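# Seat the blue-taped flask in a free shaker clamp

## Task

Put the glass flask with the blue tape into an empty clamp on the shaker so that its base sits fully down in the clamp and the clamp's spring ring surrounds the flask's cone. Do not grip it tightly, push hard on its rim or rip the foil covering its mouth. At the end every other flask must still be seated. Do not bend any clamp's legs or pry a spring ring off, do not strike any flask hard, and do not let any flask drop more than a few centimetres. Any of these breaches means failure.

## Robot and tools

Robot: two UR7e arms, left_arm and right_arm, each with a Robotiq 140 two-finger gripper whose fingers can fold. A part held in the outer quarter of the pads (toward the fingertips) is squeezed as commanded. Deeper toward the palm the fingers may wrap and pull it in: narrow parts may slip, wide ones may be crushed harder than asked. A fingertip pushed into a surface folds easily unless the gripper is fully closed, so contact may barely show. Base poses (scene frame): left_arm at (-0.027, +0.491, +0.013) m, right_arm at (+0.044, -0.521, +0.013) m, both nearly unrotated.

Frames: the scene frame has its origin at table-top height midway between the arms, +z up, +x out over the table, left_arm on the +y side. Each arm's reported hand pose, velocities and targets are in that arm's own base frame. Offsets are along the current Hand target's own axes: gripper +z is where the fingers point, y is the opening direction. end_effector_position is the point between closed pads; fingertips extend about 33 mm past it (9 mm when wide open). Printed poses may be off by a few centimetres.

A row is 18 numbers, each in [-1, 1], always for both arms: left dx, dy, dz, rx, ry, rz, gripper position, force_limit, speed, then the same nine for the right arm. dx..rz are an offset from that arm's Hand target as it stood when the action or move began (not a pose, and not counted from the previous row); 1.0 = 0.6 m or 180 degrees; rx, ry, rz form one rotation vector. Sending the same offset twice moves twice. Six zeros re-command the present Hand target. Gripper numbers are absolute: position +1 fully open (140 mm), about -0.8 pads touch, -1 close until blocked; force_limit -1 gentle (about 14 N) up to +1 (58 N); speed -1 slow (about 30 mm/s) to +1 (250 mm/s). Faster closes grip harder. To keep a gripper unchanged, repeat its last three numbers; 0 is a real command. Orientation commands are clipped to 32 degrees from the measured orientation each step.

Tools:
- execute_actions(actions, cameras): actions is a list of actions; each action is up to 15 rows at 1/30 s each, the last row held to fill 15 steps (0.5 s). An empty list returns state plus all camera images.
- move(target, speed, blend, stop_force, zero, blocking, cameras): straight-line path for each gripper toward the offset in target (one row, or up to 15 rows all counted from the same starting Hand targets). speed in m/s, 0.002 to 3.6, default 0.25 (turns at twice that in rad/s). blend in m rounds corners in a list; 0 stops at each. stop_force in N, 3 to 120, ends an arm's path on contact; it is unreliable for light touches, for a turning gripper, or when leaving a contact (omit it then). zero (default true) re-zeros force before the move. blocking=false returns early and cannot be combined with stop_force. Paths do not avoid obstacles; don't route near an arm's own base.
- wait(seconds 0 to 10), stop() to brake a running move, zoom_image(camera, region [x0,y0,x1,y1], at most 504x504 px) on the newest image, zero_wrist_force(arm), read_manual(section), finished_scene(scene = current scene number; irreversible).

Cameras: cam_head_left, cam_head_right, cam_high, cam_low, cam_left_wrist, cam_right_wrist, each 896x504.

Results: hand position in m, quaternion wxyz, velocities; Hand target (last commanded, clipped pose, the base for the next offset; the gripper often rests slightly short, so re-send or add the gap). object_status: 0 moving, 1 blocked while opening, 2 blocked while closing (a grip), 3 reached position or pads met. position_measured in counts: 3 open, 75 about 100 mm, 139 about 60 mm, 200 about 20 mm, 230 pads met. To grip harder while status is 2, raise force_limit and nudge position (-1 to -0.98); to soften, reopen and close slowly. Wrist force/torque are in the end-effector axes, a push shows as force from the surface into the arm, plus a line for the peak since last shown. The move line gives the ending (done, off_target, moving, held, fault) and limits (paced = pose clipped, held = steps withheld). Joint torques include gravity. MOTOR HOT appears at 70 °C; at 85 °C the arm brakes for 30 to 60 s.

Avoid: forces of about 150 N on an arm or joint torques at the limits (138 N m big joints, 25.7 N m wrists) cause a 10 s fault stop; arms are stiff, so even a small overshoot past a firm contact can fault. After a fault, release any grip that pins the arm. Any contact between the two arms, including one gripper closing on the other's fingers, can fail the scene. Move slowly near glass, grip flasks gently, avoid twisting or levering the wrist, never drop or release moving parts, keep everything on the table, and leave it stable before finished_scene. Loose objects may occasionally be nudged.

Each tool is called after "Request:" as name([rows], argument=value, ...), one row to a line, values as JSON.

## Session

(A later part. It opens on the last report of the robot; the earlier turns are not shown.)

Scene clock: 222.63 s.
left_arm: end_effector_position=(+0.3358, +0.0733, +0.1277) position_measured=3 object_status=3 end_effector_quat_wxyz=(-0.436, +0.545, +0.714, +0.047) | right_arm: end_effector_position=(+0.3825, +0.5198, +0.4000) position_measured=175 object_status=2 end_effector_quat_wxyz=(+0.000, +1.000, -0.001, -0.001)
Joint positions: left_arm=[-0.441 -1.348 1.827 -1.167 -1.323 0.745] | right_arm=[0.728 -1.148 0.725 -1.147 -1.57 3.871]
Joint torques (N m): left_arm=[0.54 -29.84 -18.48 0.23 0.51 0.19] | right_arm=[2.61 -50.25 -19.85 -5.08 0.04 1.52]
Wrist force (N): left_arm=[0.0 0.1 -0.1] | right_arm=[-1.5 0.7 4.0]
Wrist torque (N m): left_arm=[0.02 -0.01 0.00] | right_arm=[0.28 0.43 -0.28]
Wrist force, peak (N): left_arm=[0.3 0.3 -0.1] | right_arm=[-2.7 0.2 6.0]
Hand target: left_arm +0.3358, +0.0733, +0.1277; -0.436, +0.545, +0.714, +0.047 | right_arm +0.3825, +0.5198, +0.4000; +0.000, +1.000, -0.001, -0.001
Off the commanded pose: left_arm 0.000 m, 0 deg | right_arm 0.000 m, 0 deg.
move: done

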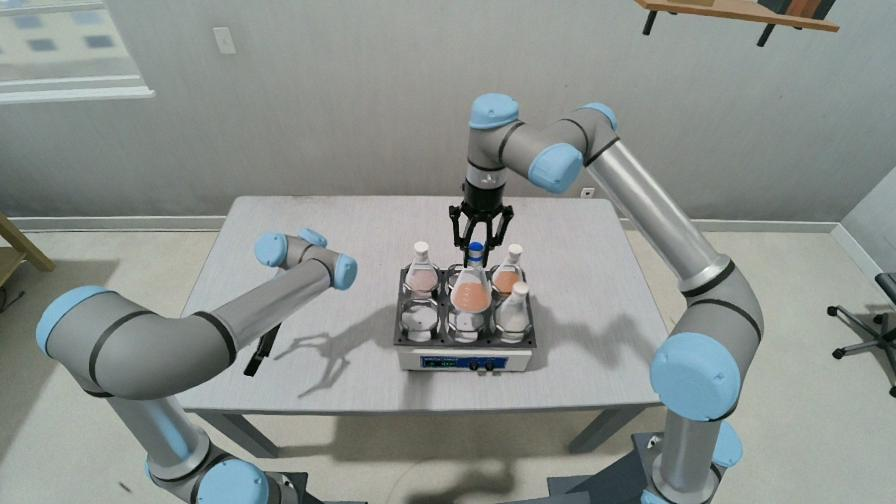

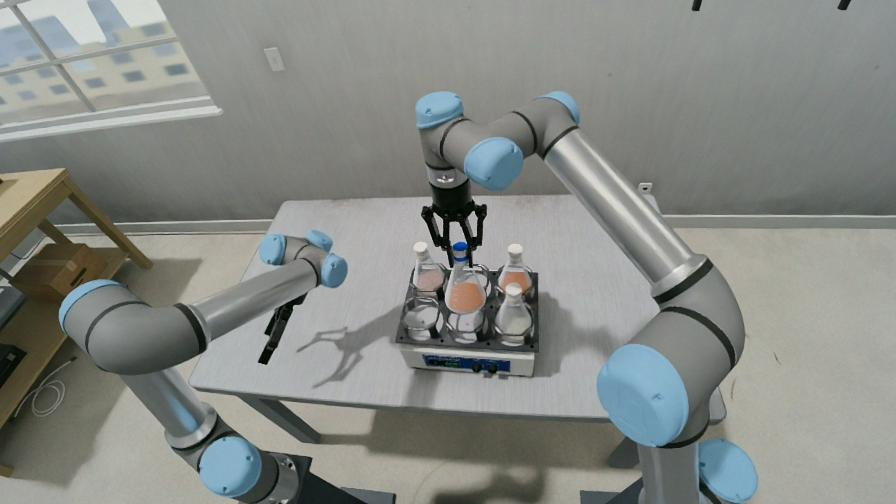

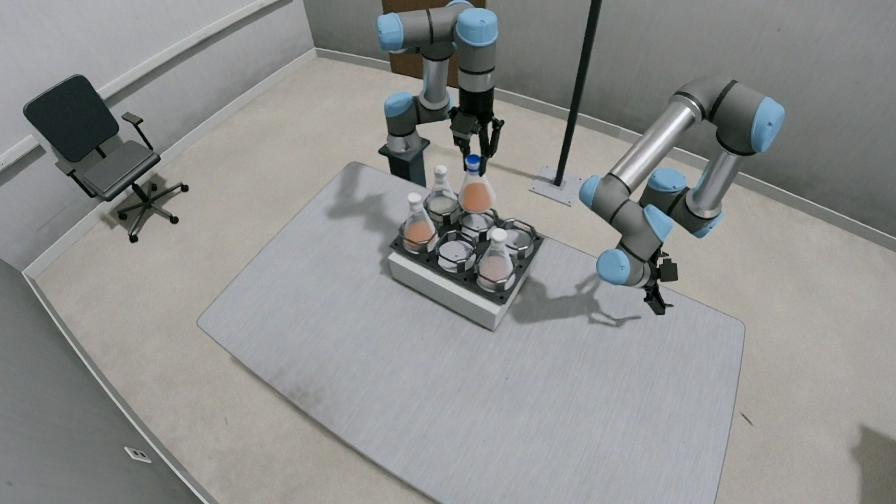

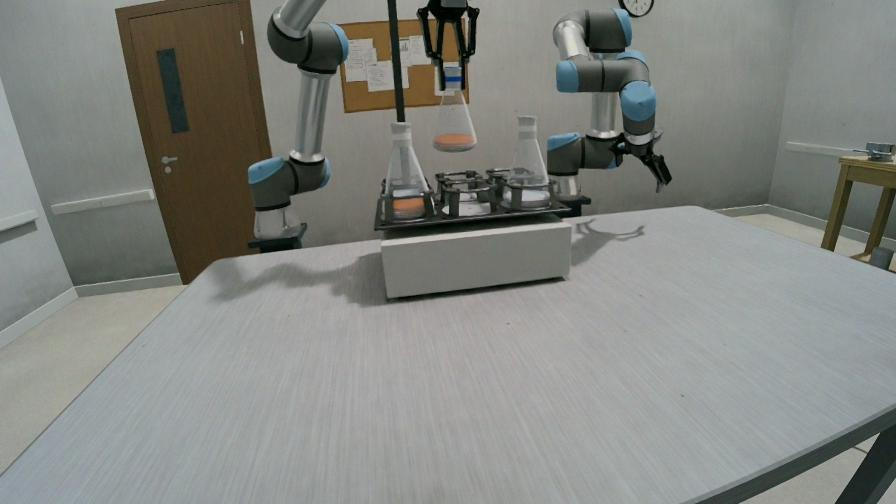

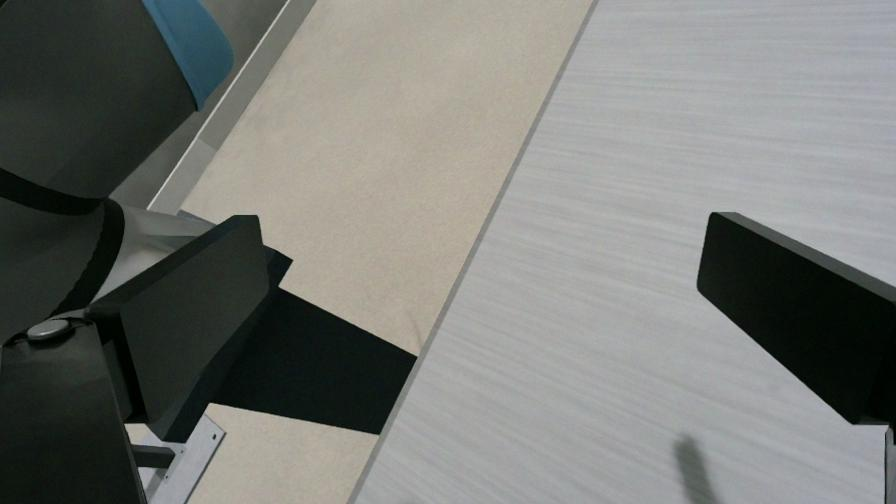

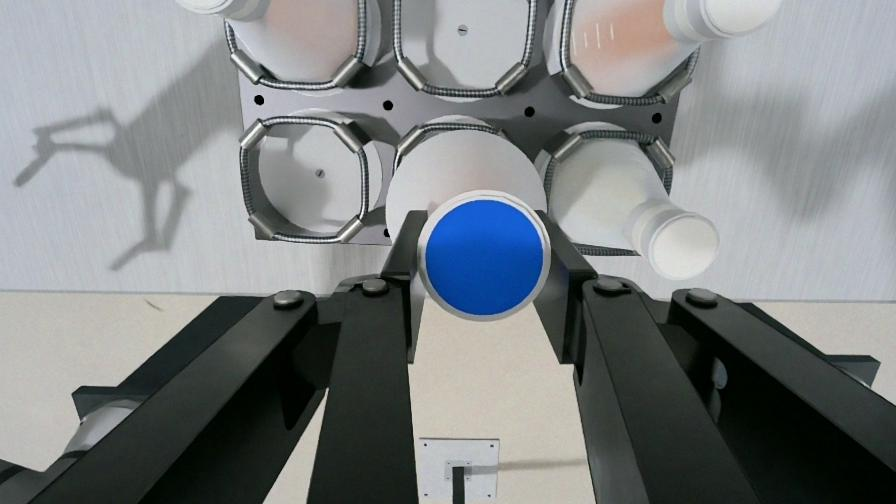

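Request:
move([
  [0,0,0,0,0,0,1,1,1,-0.012,-0.005,0.083,0,-0.0167,0,-1,-1,-1],
], speed=0.06, cameras=["cam_low","cam_right_wrist","cam_high","cam_head_left"])

Request:
zoom_image(camera="cam_low", region=[410, 100, 530, 220])

Request:
zoom_image(camera="cam_high", region=[420, 150, 540, 270])

Request:
zoom_image(camera="cam_head_left", region=[400, 240, 540, 360])

Scene clock: 256.97 s.
left_arm: end_effector_position=(+0.3358, +0.0733, +0.1277) position_measured=3 object_status=3 end_effector_quat_wxyz=(-0.436, +0.545, +0.714, +0.047) | right_arm: end_effector_position=(+0.3752, +0.5229, +0.3503) position_measured=175 object_status=2 end_effector_quat_wxyz=(+0.000, +1.000, -0.001, -0.027) end_effector_velocity=(+0.001, -0.001, +0.001) end_effector_angular_velocity=(-0.003, -0.003, +0.000)
Joint positions: left_arm=[-0.441 -1.348 1.827 -1.167 -1.323 0.745] | right_arm=[0.722 -1.176 0.891 -1.246 -1.535 3.865]
Joint velocities: left_arm=[within noise] | right_arm=[0 0 -0.003 0.003 -0.005 0]
Joint torques (N m): left_arm=[0.11 -29.22 -19.24 0.01 0.44 0.18] | right_arm=[-1.38 -42.36 -39.81 -1 -2.29 -0.83]
Wrist force (N): left_arm=[0.0 0.0 0.1] | right_arm=[-1.6 0.7 3.9]
Wrist torque (N m): left_arm=[0.01 0.00 0.01] | right_arm=[0.29 0.52 -0.13]
Wrist force, peak (N): left_arm=[0.2 0.3 0.1] | right_arm=[-1.5 0.4 5.1]
Hand target: left_arm +0.3358, +0.0733, +0.1277; -0.436, +0.545, +0.714, +0.047 | right_arm +0.3752, +0.5229, +0.3502; +0.000, +1.000, -0.001, -0.027
Off the commanded pose: left_arm 0.000 m, 0 deg | right_arm 0.000 m, 0 deg.
move: done
Images, in order (width x height): cam_head_left 896x504, cam_high 896x504, cam_low 896x504, cam_right_wrist 896x504.

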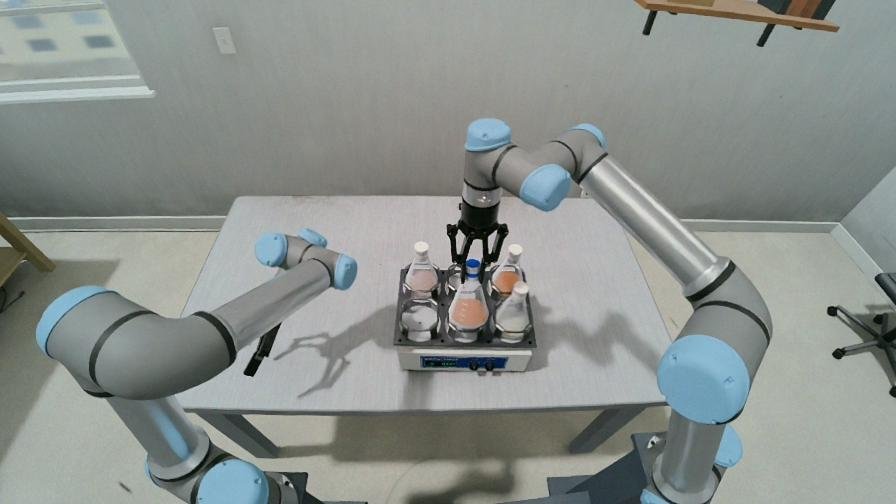

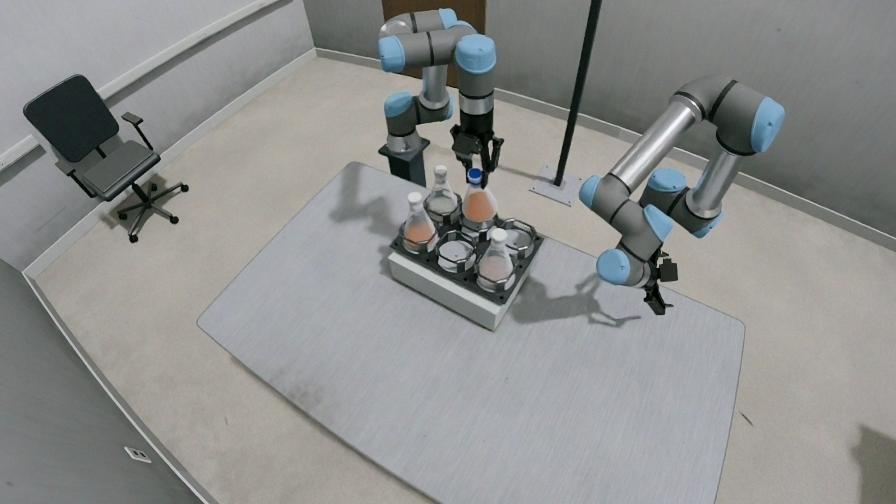

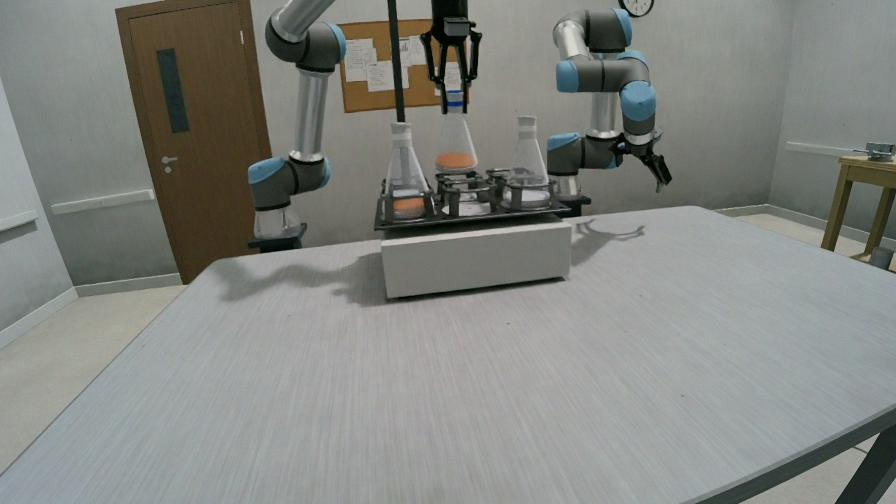

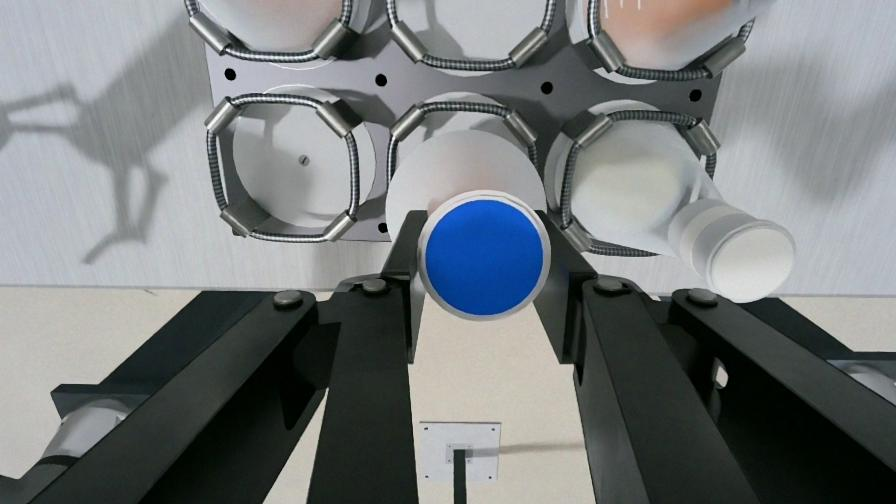

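Scaled by 4.200 from the camera's 896x504 image, which has a finer 1280x720 frame.

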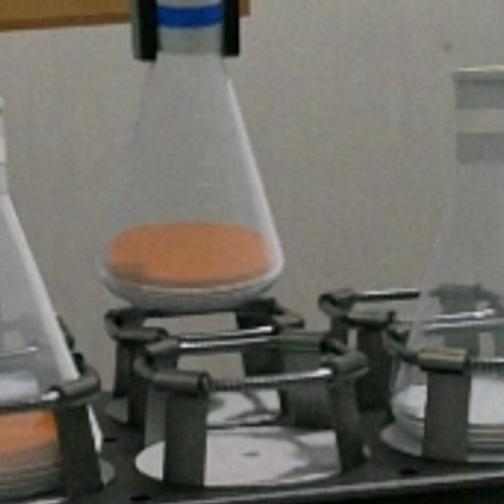

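Scaled by 4.200 from the camera's 896x504 image, which has a finer 1280x720 frame.

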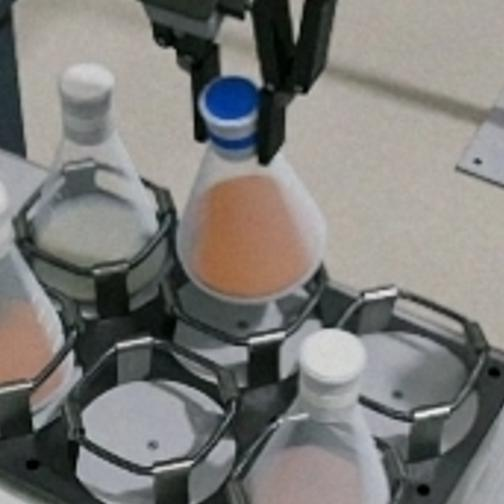

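Scaled by 3.600 from the camera's 896x504 image, which has a finer 1280x720 frame.

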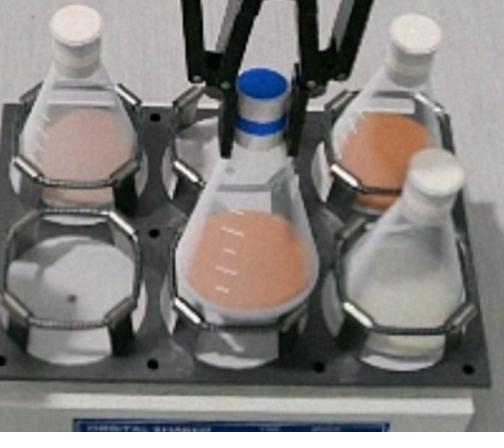

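Request:
move([
  [0,0,0,0,0,0,1,1,1,0.0177,0,0.049,0,0,0,-1,-1,-1],
], speed=0.03, stop_force=12, cameras=["cam_low","cam_right_wrist","cam_high"])

Request:
zoom_image(camera="cam_low", region=[410, 100, 530, 220])

Request:
zoom_image(camera="cam_high", region=[420, 150, 540, 270])

Scene clock: 280.17 s.
left_arm: end_effector_position=(+0.3358, +0.0733, +0.1277) position_measured=3 object_status=3 end_effector_quat_wxyz=(-0.436, +0.545, +0.714, +0.047) | right_arm: end_effector_position=(+0.3819, +0.5229, +0.3281) position_measured=175 object_status=2 end_effector_quat_wxyz=(+0.000, +1.000, -0.001, -0.027)
Joint positions: left_arm=[-0.441 -1.348 1.827 -1.167 -1.323 0.745] | right_arm=[0.715 -1.18 0.956 -1.306 -1.535 3.858]
Joint torques (N m): left_arm=[0.91 -28.4 -19.94 0.04 0.59 0.03] | right_arm=[5.98 -25.96 -24.45 -2.93 -2.97 1.97]
Wrist force (N): left_arm=[0.0 -0.1 0.1] | right_arm=[0.2 -3.3 -1.6]
Wrist torque (N m): left_arm=[-0.02 0.00 0.00] | right_arm=[0.59 0.52 -0.09]
Wrist force, peak (N): left_arm=[0.2 0.4 0.0] | right_arm=[2.2 -5.4 -10.3]
Hand target: left_arm +0.3358, +0.0733, +0.1277; -0.436, +0.545, +0.714, +0.047 | right_arm +0.3819, +0.5229, +0.3281; +0.000, +1.000, -0.001, -0.027 (not the last commanded pose)
Off the commanded pose: left_arm 0.000 m, 0 deg | right_arm 0.008 m, 0 deg.
move: contact (right_arm)
Images, in order (width x height): cam_high 896x504, cam_low 896x504, cam_right_wrist 896x504.

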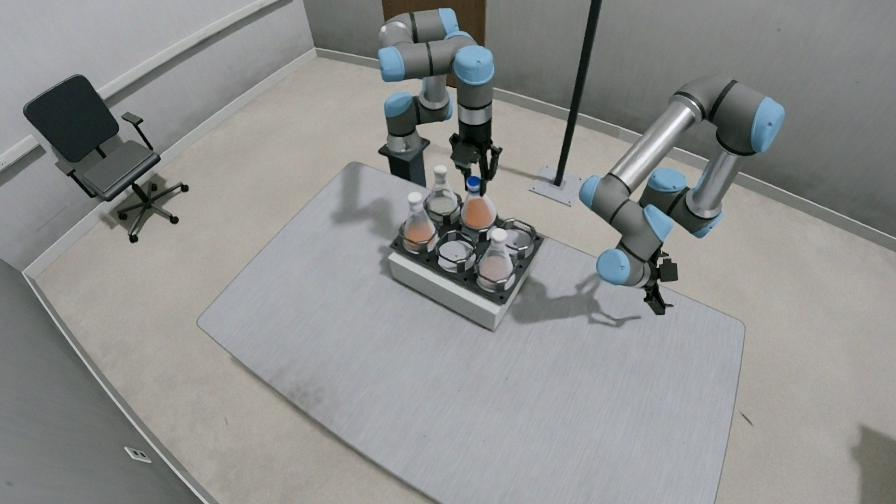

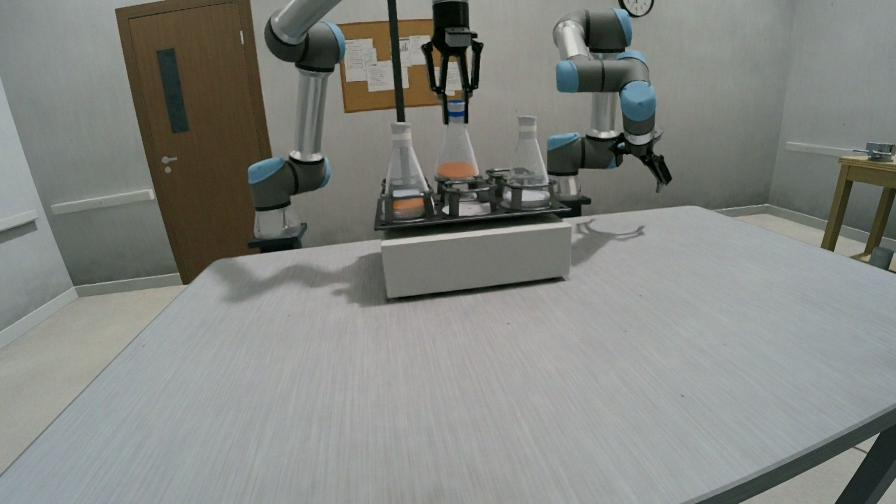

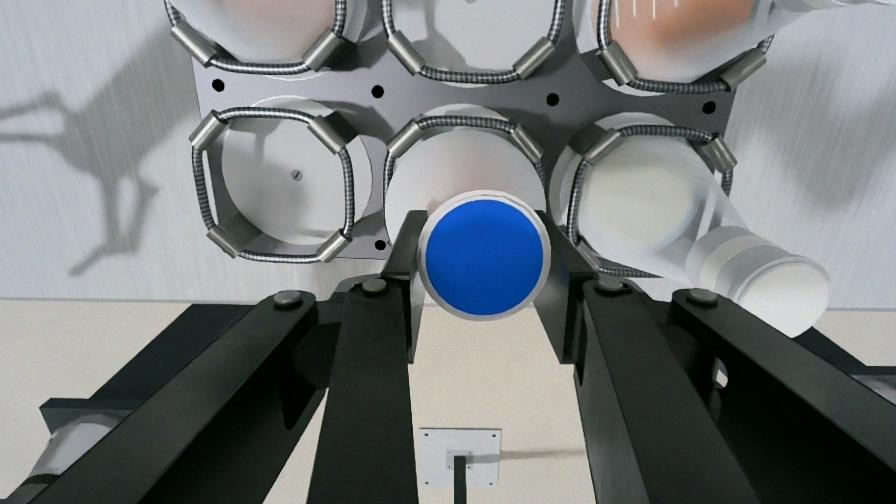

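Scaled by 4.200 from the camera's 896x504 image, which has a finer 1280x720 frame.

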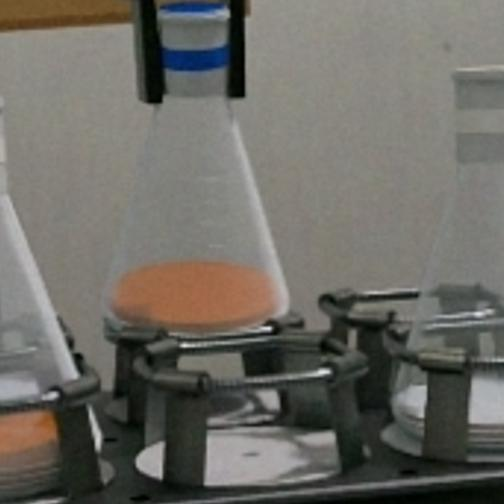

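Scaled by 4.200 from the camera's 896x504 image, which has a finer 1280x720 frame.

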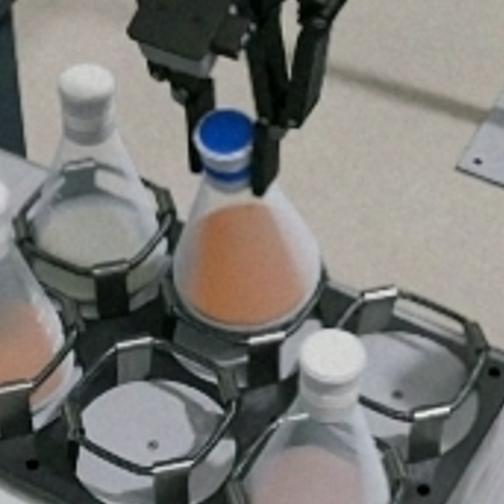

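Request:
move([
  [0,0,0,0,0,0,1,1,1,0.0018,0,0.0333,0,0,0,-1,-1,-1],
], speed=0.01, stop_force=40, cameras=["cam_low","cam_right_wrist","cam_high"])

Request:
zoom_image(camera="cam_low", region=[410, 100, 530, 220])

Request:
zoom_image(camera="cam_high", region=[420, 150, 540, 270])

Scene clock: 291.10 s.
left_arm: end_effector_position=(+0.3358, +0.0733, +0.1277) position_measured=3 object_status=3 end_effector_quat_wxyz=(-0.436, +0.545, +0.714, +0.047) | right_arm: end_effector_position=(+0.3822, +0.5231, +0.3240) position_measured=175 object_status=2 end_effector_quat_wxyz=(-0.001, +1.000, -0.001, -0.026)
Joint positions: left_arm=[-0.441 -1.348 1.827 -1.167 -1.323 0.745] | right_arm=[0.715 -1.183 0.971 -1.32 -1.535 3.858]
Joint torques (N m): left_arm=[-0.35 -27.54 -18.97 0.14 0.35 0.08] | right_arm=[5.58 -9.04 -20.49 7 -0.95 1.91]
Wrist force (N): left_arm=[0.0 0.0 0.0] | right_arm=[12.5 -6.4 -33.6]
Wrist torque (N m): left_arm=[0.00 0.01 0.01] | right_arm=[0.03 0.26 -0.30]
Wrist force, peak (N): left_arm=[0.1 0.5 0.0] | right_arm=[16.2 -6.7 -44.6]
Hand target: left_arm +0.3358, +0.0733, +0.1277; -0.436, +0.545, +0.714, +0.047 | right_arm +0.3820, +0.5230, +0.3240; +0.000, +1.000, -0.001, -0.027 (not the last commanded pose)
Off the commanded pose: left_arm 0.000 m, 0 deg | right_arm 0.016 m, 0 deg.
move: contact (right_arm)
Images, in order (width x height): cam_high 896x504, cam_low 896x504, cam_right_wrist 896x504.

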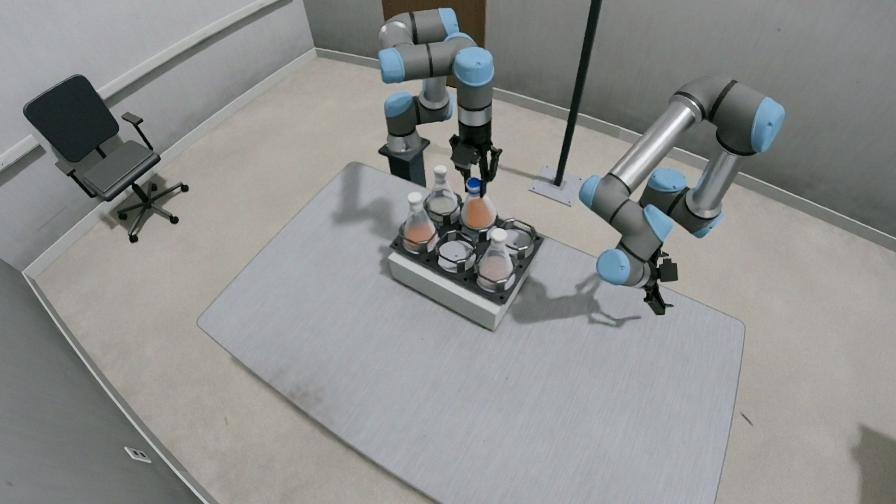

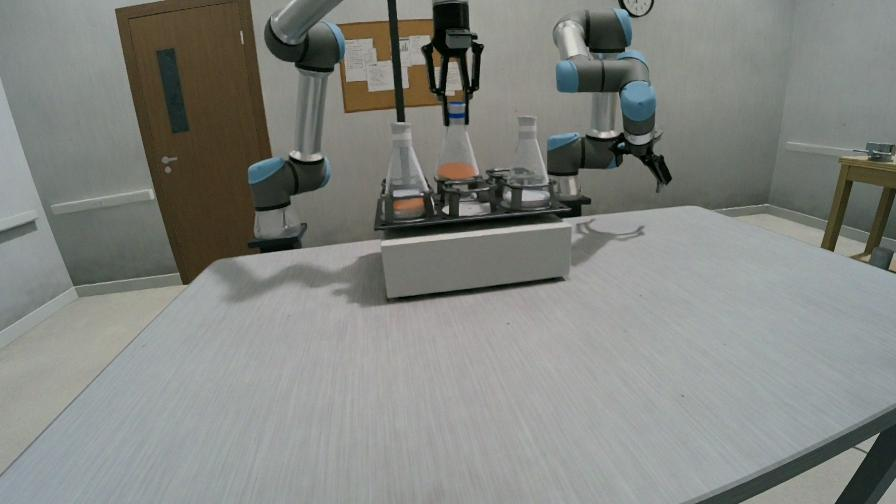

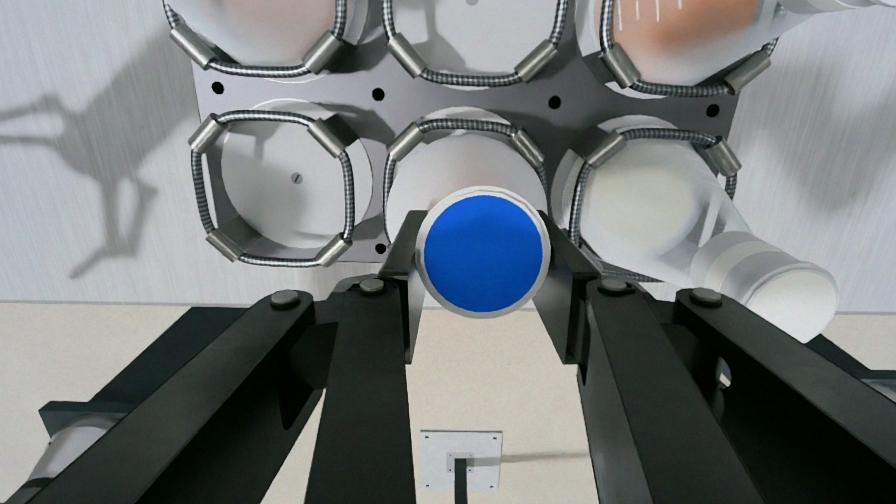

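Scaled by 4.200 from the camera's 896x504 image, which has a finer 1280x720 frame.

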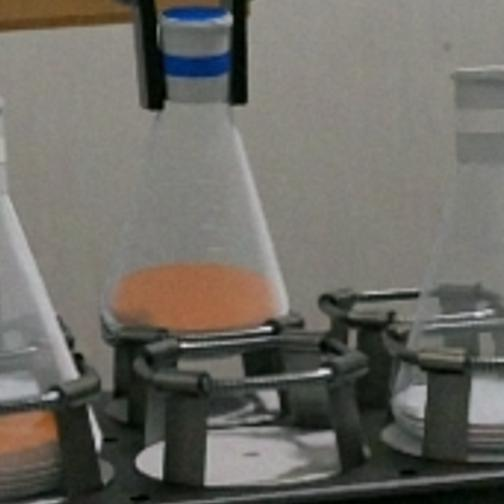

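Scaled by 4.200 from the camera's 896x504 image, which has a finer 1280x720 frame.

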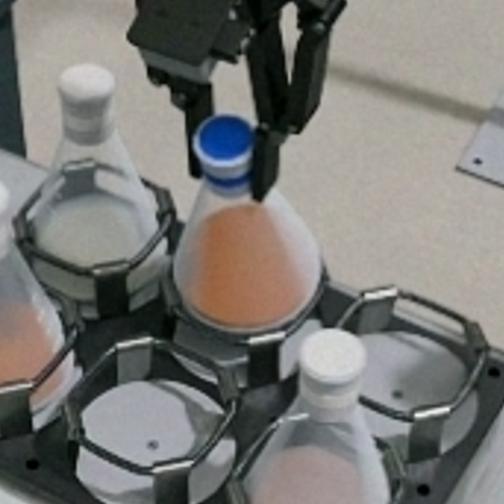

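Request:
move([
  [0,0,0,0,0,0,1,1,1,0.0068,0,0.03,0,0,0,-1,-1,-1],
], speed=0.01, stop_force=40, cameras=["cam_low","cam_right_wrist","cam_high"])

Request:
zoom_image(camera="cam_low", region=[410, 100, 530, 220])

Request:
zoom_image(camera="cam_high", region=[420, 150, 540, 270])

Scene clock: 305.40 s.
left_arm: end_effector_position=(+0.3358, +0.0733, +0.1277) position_measured=3 object_status=3 end_effector_quat_wxyz=(-0.436, +0.545, +0.714, +0.047) | right_arm: end_effector_position=(+0.3937, +0.5304, +0.3093) position_measured=175 object_status=2 end_effector_quat_wxyz=(-0.012, +1.000, -0.001, -0.013)
Joint positions: left_arm=[-0.441 -1.348 1.827 -1.167 -1.323 0.745] | right_arm=[0.712 -1.187 1.023 -1.404 -1.535 3.855]
Joint torques (N m): left_arm=[-0.43 -28.64 -19.82 0.27 0.86 0.16] | right_arm=[4.48 -26.82 -15.36 7.67 4.21 -1.4]
Wrist force (N): left_arm=[0.2 0.3 -0.1] | right_arm=[24.0 -1.8 -42.7]
Wrist torque (N m): left_arm=[0.07 -0.02 0.00] | right_arm=[0.29 -0.27 -0.20]
Wrist force, peak (N): left_arm=[-0.2 0.3 0.2] | right_arm=[28.1 6.4 -54.8]
Hand target: left_arm +0.3358, +0.0733, +0.1277; -0.436, +0.545, +0.714, +0.047 | right_arm +0.3852, +0.5230, +0.3058; +0.000, +1.000, -0.001, -0.027
Off the commanded pose: left_arm 0.000 m, 0 deg | right_arm 0.012 m, 2 deg.
move: off_target (right_arm)
Images, in order (width x height): cam_high 896x504, cam_low 896x504, cam_right_wrist 896x504.

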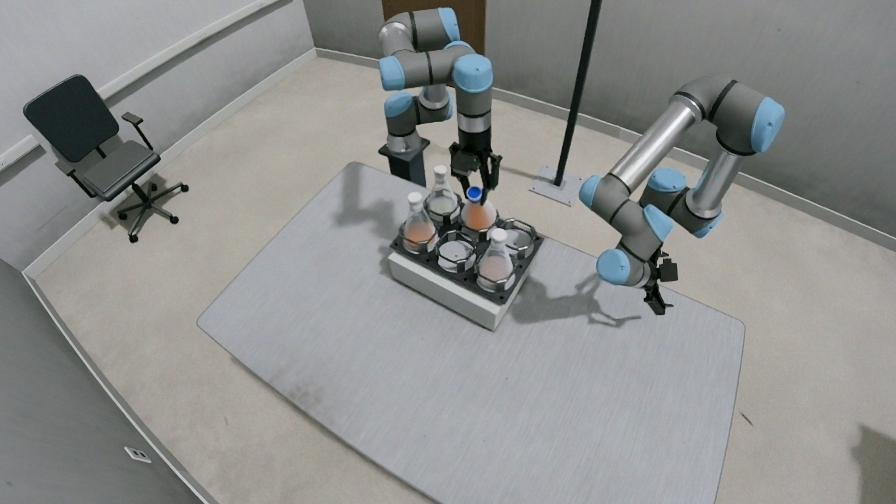

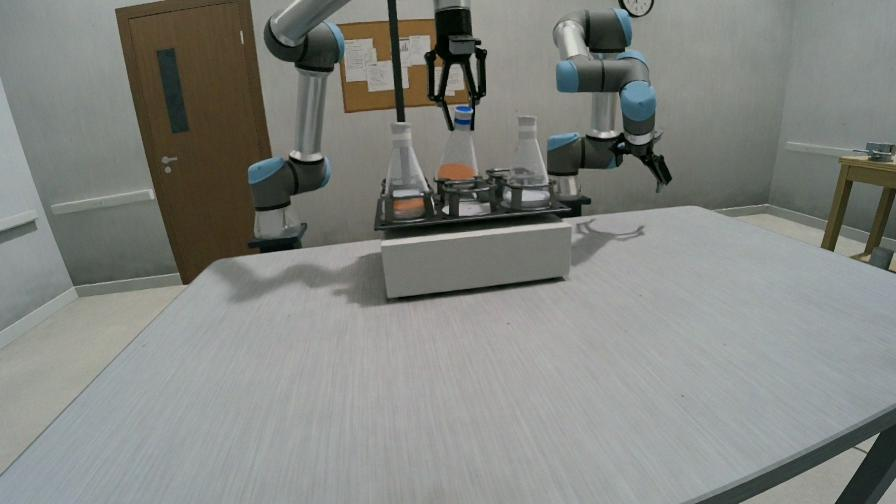

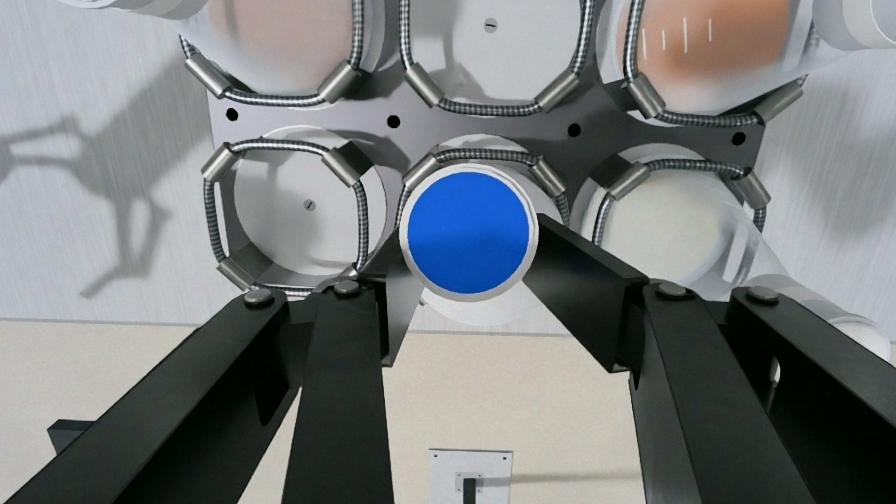

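Scaled by 4.200 from the camera's 896x504 image, which has a finer 1280x720 frame.

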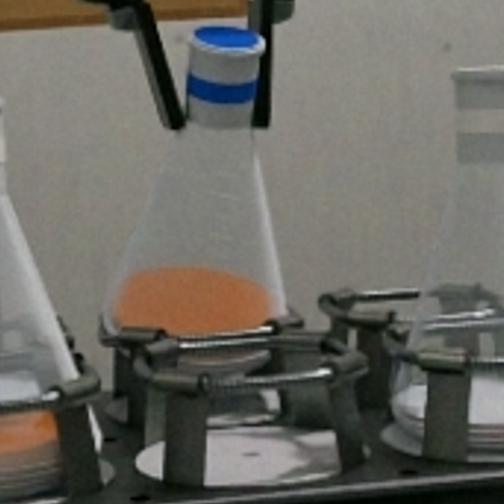

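Scaled by 4.200 from the camera's 896x504 image, which has a finer 1280x720 frame.

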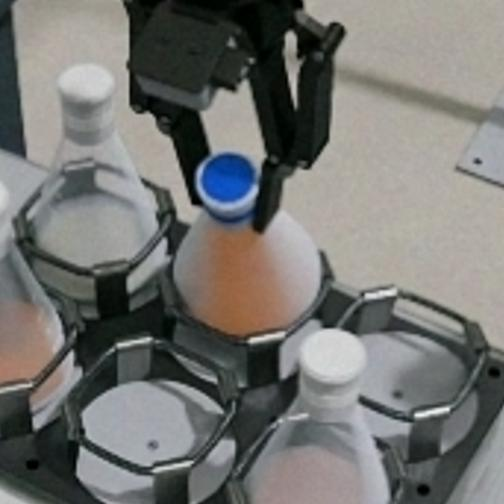

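Request:
move([
  [0,0,0,0,0,0,1,1,1,-0.0289,0,-0.0085,0,0,0,-1,-1,-1],
], speed=0.02, cameras=["cam_right_wrist","cam_low"])

Request:
zoom_image(camera="cam_low", region=[410, 100, 530, 220])

Scene clock: 326.00 s.
left_arm: end_effector_position=(+0.3358, +0.0733, +0.1277) position_measured=3 object_status=3 end_effector_quat_wxyz=(-0.436, +0.545, +0.714, +0.047) | right_arm: end_effector_position=(+0.3773, +0.5315, +0.3159) position_measured=175 object_status=2 end_effector_quat_wxyz=(-0.014, +1.000, -0.001, -0.012)
Joint positions: left_arm=[-0.441 -1.348 1.827 -1.167 -1.323 0.745] | right_arm=[0.73 -1.213 1.044 -1.403 -1.535 3.872]
Joint torques (N m): left_arm=[-0.51 -28.03 -18.39 0.32 0.71 -0.06] | right_arm=[4.34 -14.06 8.3 7.33 6.29 0.33]
Wrist force (N): left_arm=[0.0 0.2 0.2] | right_arm=[26.1 -5.0 -42.4]
Wrist torque (N m): left_arm=[0.04 -0.02 0.00] | right_arm=[0.78 0.35 -0.02]
Wrist force, peak (N): left_arm=[0.1 0.1 0.5] | right_arm=[26.0 -5.3 -43.5]
Hand target: left_arm +0.3358, +0.0733, +0.1277; -0.436, +0.545, +0.714, +0.047 | right_arm +0.3681, +0.5230, +0.3118; +0.000, +1.000, -0.001, -0.027
Off the commanded pose: left_arm 0.000 m, 0 deg | right_arm 0.013 m, 2 deg.
move: off_target (right_arm)
Images, in order (width x height): cam_low 896x504, cam_right_wrist 896x504.

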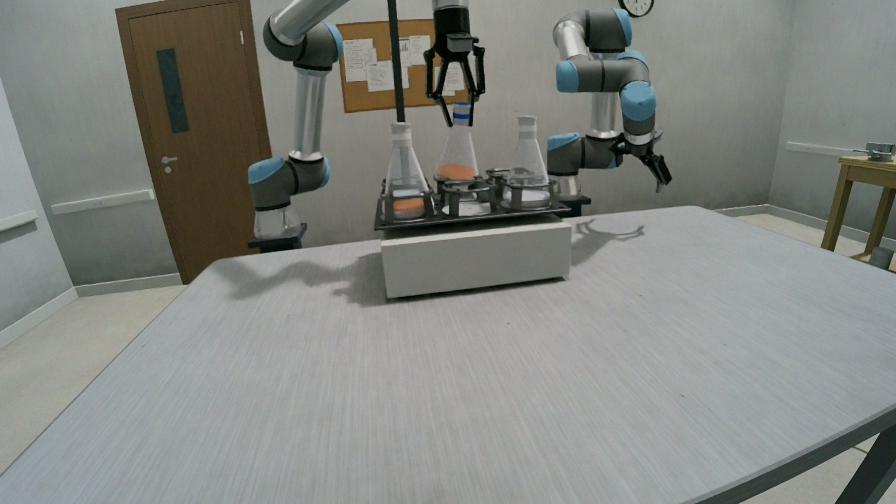

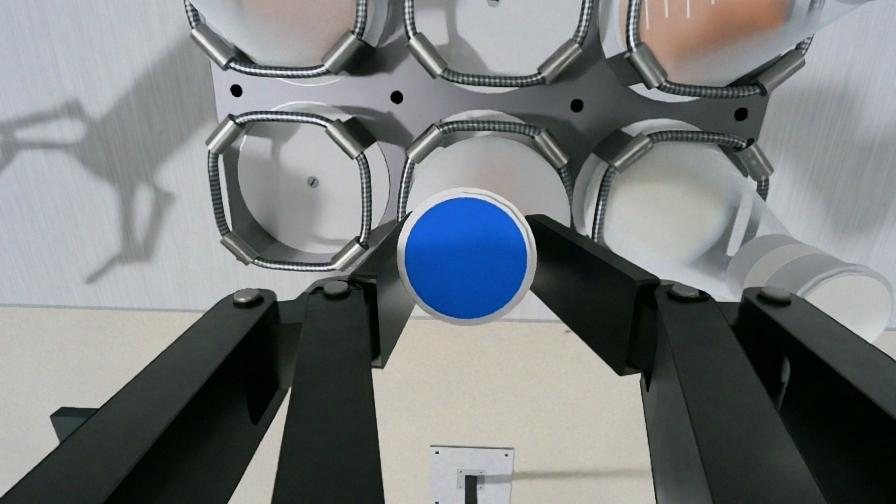

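Scaled by 4.200 from the camera's 896x504 image, which has a finer 1280x720 frame.

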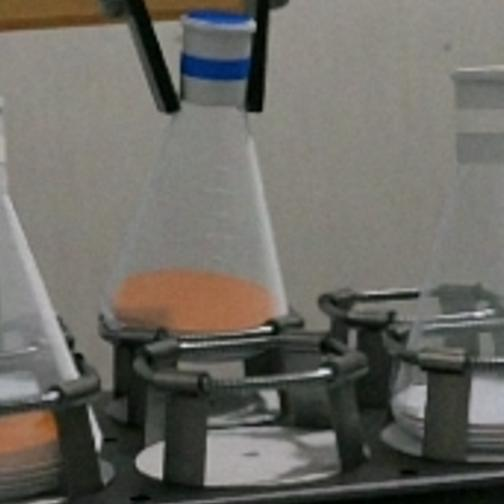

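Request:
move([
  [0,0,0,0,0,0,1,1,1,0,0,-0.045,0,0,0,-1,-1,-1],
], speed=0.03, cameras=["cam_right_wrist","cam_low"])

Request:
zoom_image(camera="cam_low", region=[410, 80, 530, 200])

Scene clock: 344.60 s.
left_arm: end_effector_position=(+0.3358, +0.0733, +0.1277) position_measured=3 object_status=3 end_effector_quat_wxyz=(-0.436, +0.545, +0.714, +0.047) | right_arm: end_effector_position=(+0.3696, +0.5230, +0.3388) position_measured=175 object_status=2 end_effector_quat_wxyz=(+0.000, +1.000, -0.001, -0.027) end_effector_velocity=(+0.000, +0.000, -0.001) end_effector_angular_velocity=(+0.001, -0.001, +0.000)
Joint positions: left_arm=[-0.441 -1.348 1.827 -1.167 -1.323 0.745] | right_arm=[0.728 -1.195 0.949 -1.286 -1.535 3.871]
Joint velocities: left_arm=[within noise] | right_arm=[0 -0.001 0.005 -0.005 0 0]
Joint torques (N m): left_arm=[-0.61 -28.03 -19.43 0.19 0.28 -0.05] | right_arm=[-5.88 -41.8 -15.06 -4.83 2.69 -1.86]
Wrist force (N): left_arm=[-0.1 0.0 0.0] | right_arm=[-1.3 0.5 4.2]
Wrist torque (N m): left_arm=[0.00 0.02 0.00] | right_arm=[0.25 0.47 -0.13]
Wrist force, peak (N): left_arm=[-0.1 0.4 0.1] | right_arm=[26.0 -5.4 -44.8]
Hand target: left_arm +0.3358, +0.0733, +0.1277; -0.436, +0.545, +0.714, +0.047 | right_arm +0.3696, +0.5230, +0.3388; +0.000, +1.000, -0.001, -0.027
Off the commanded pose: left_arm 0.000 m, 0 deg | right_arm 0.000 m, 0 deg.
move: done
Images, in order (width x height): cam_low 896x504, cam_right_wrist 896x504.

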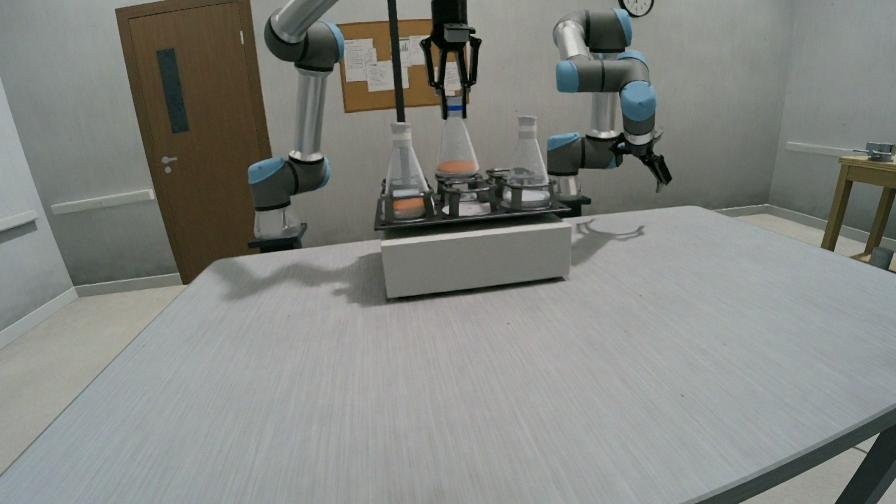

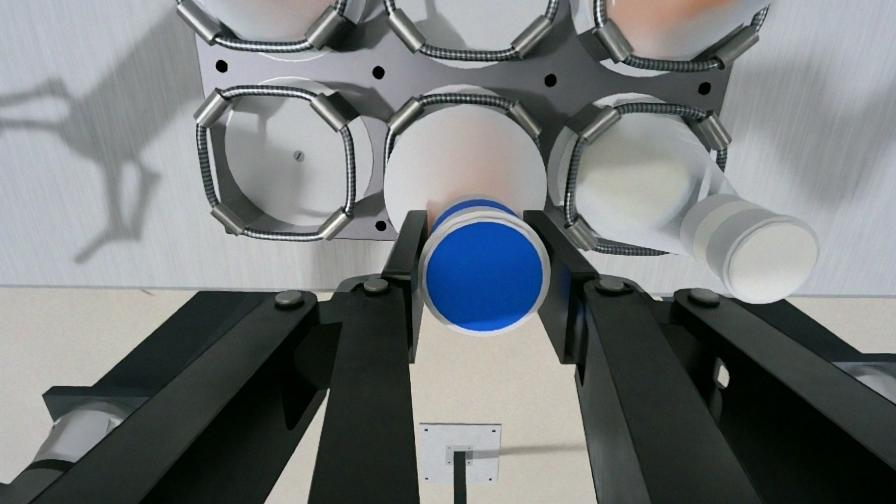

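Scaled by 4.200 from the camera's 896x504 image, which has a finer 1280x720 frame.

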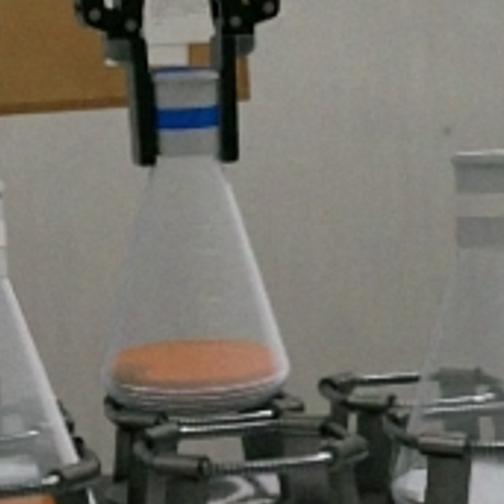

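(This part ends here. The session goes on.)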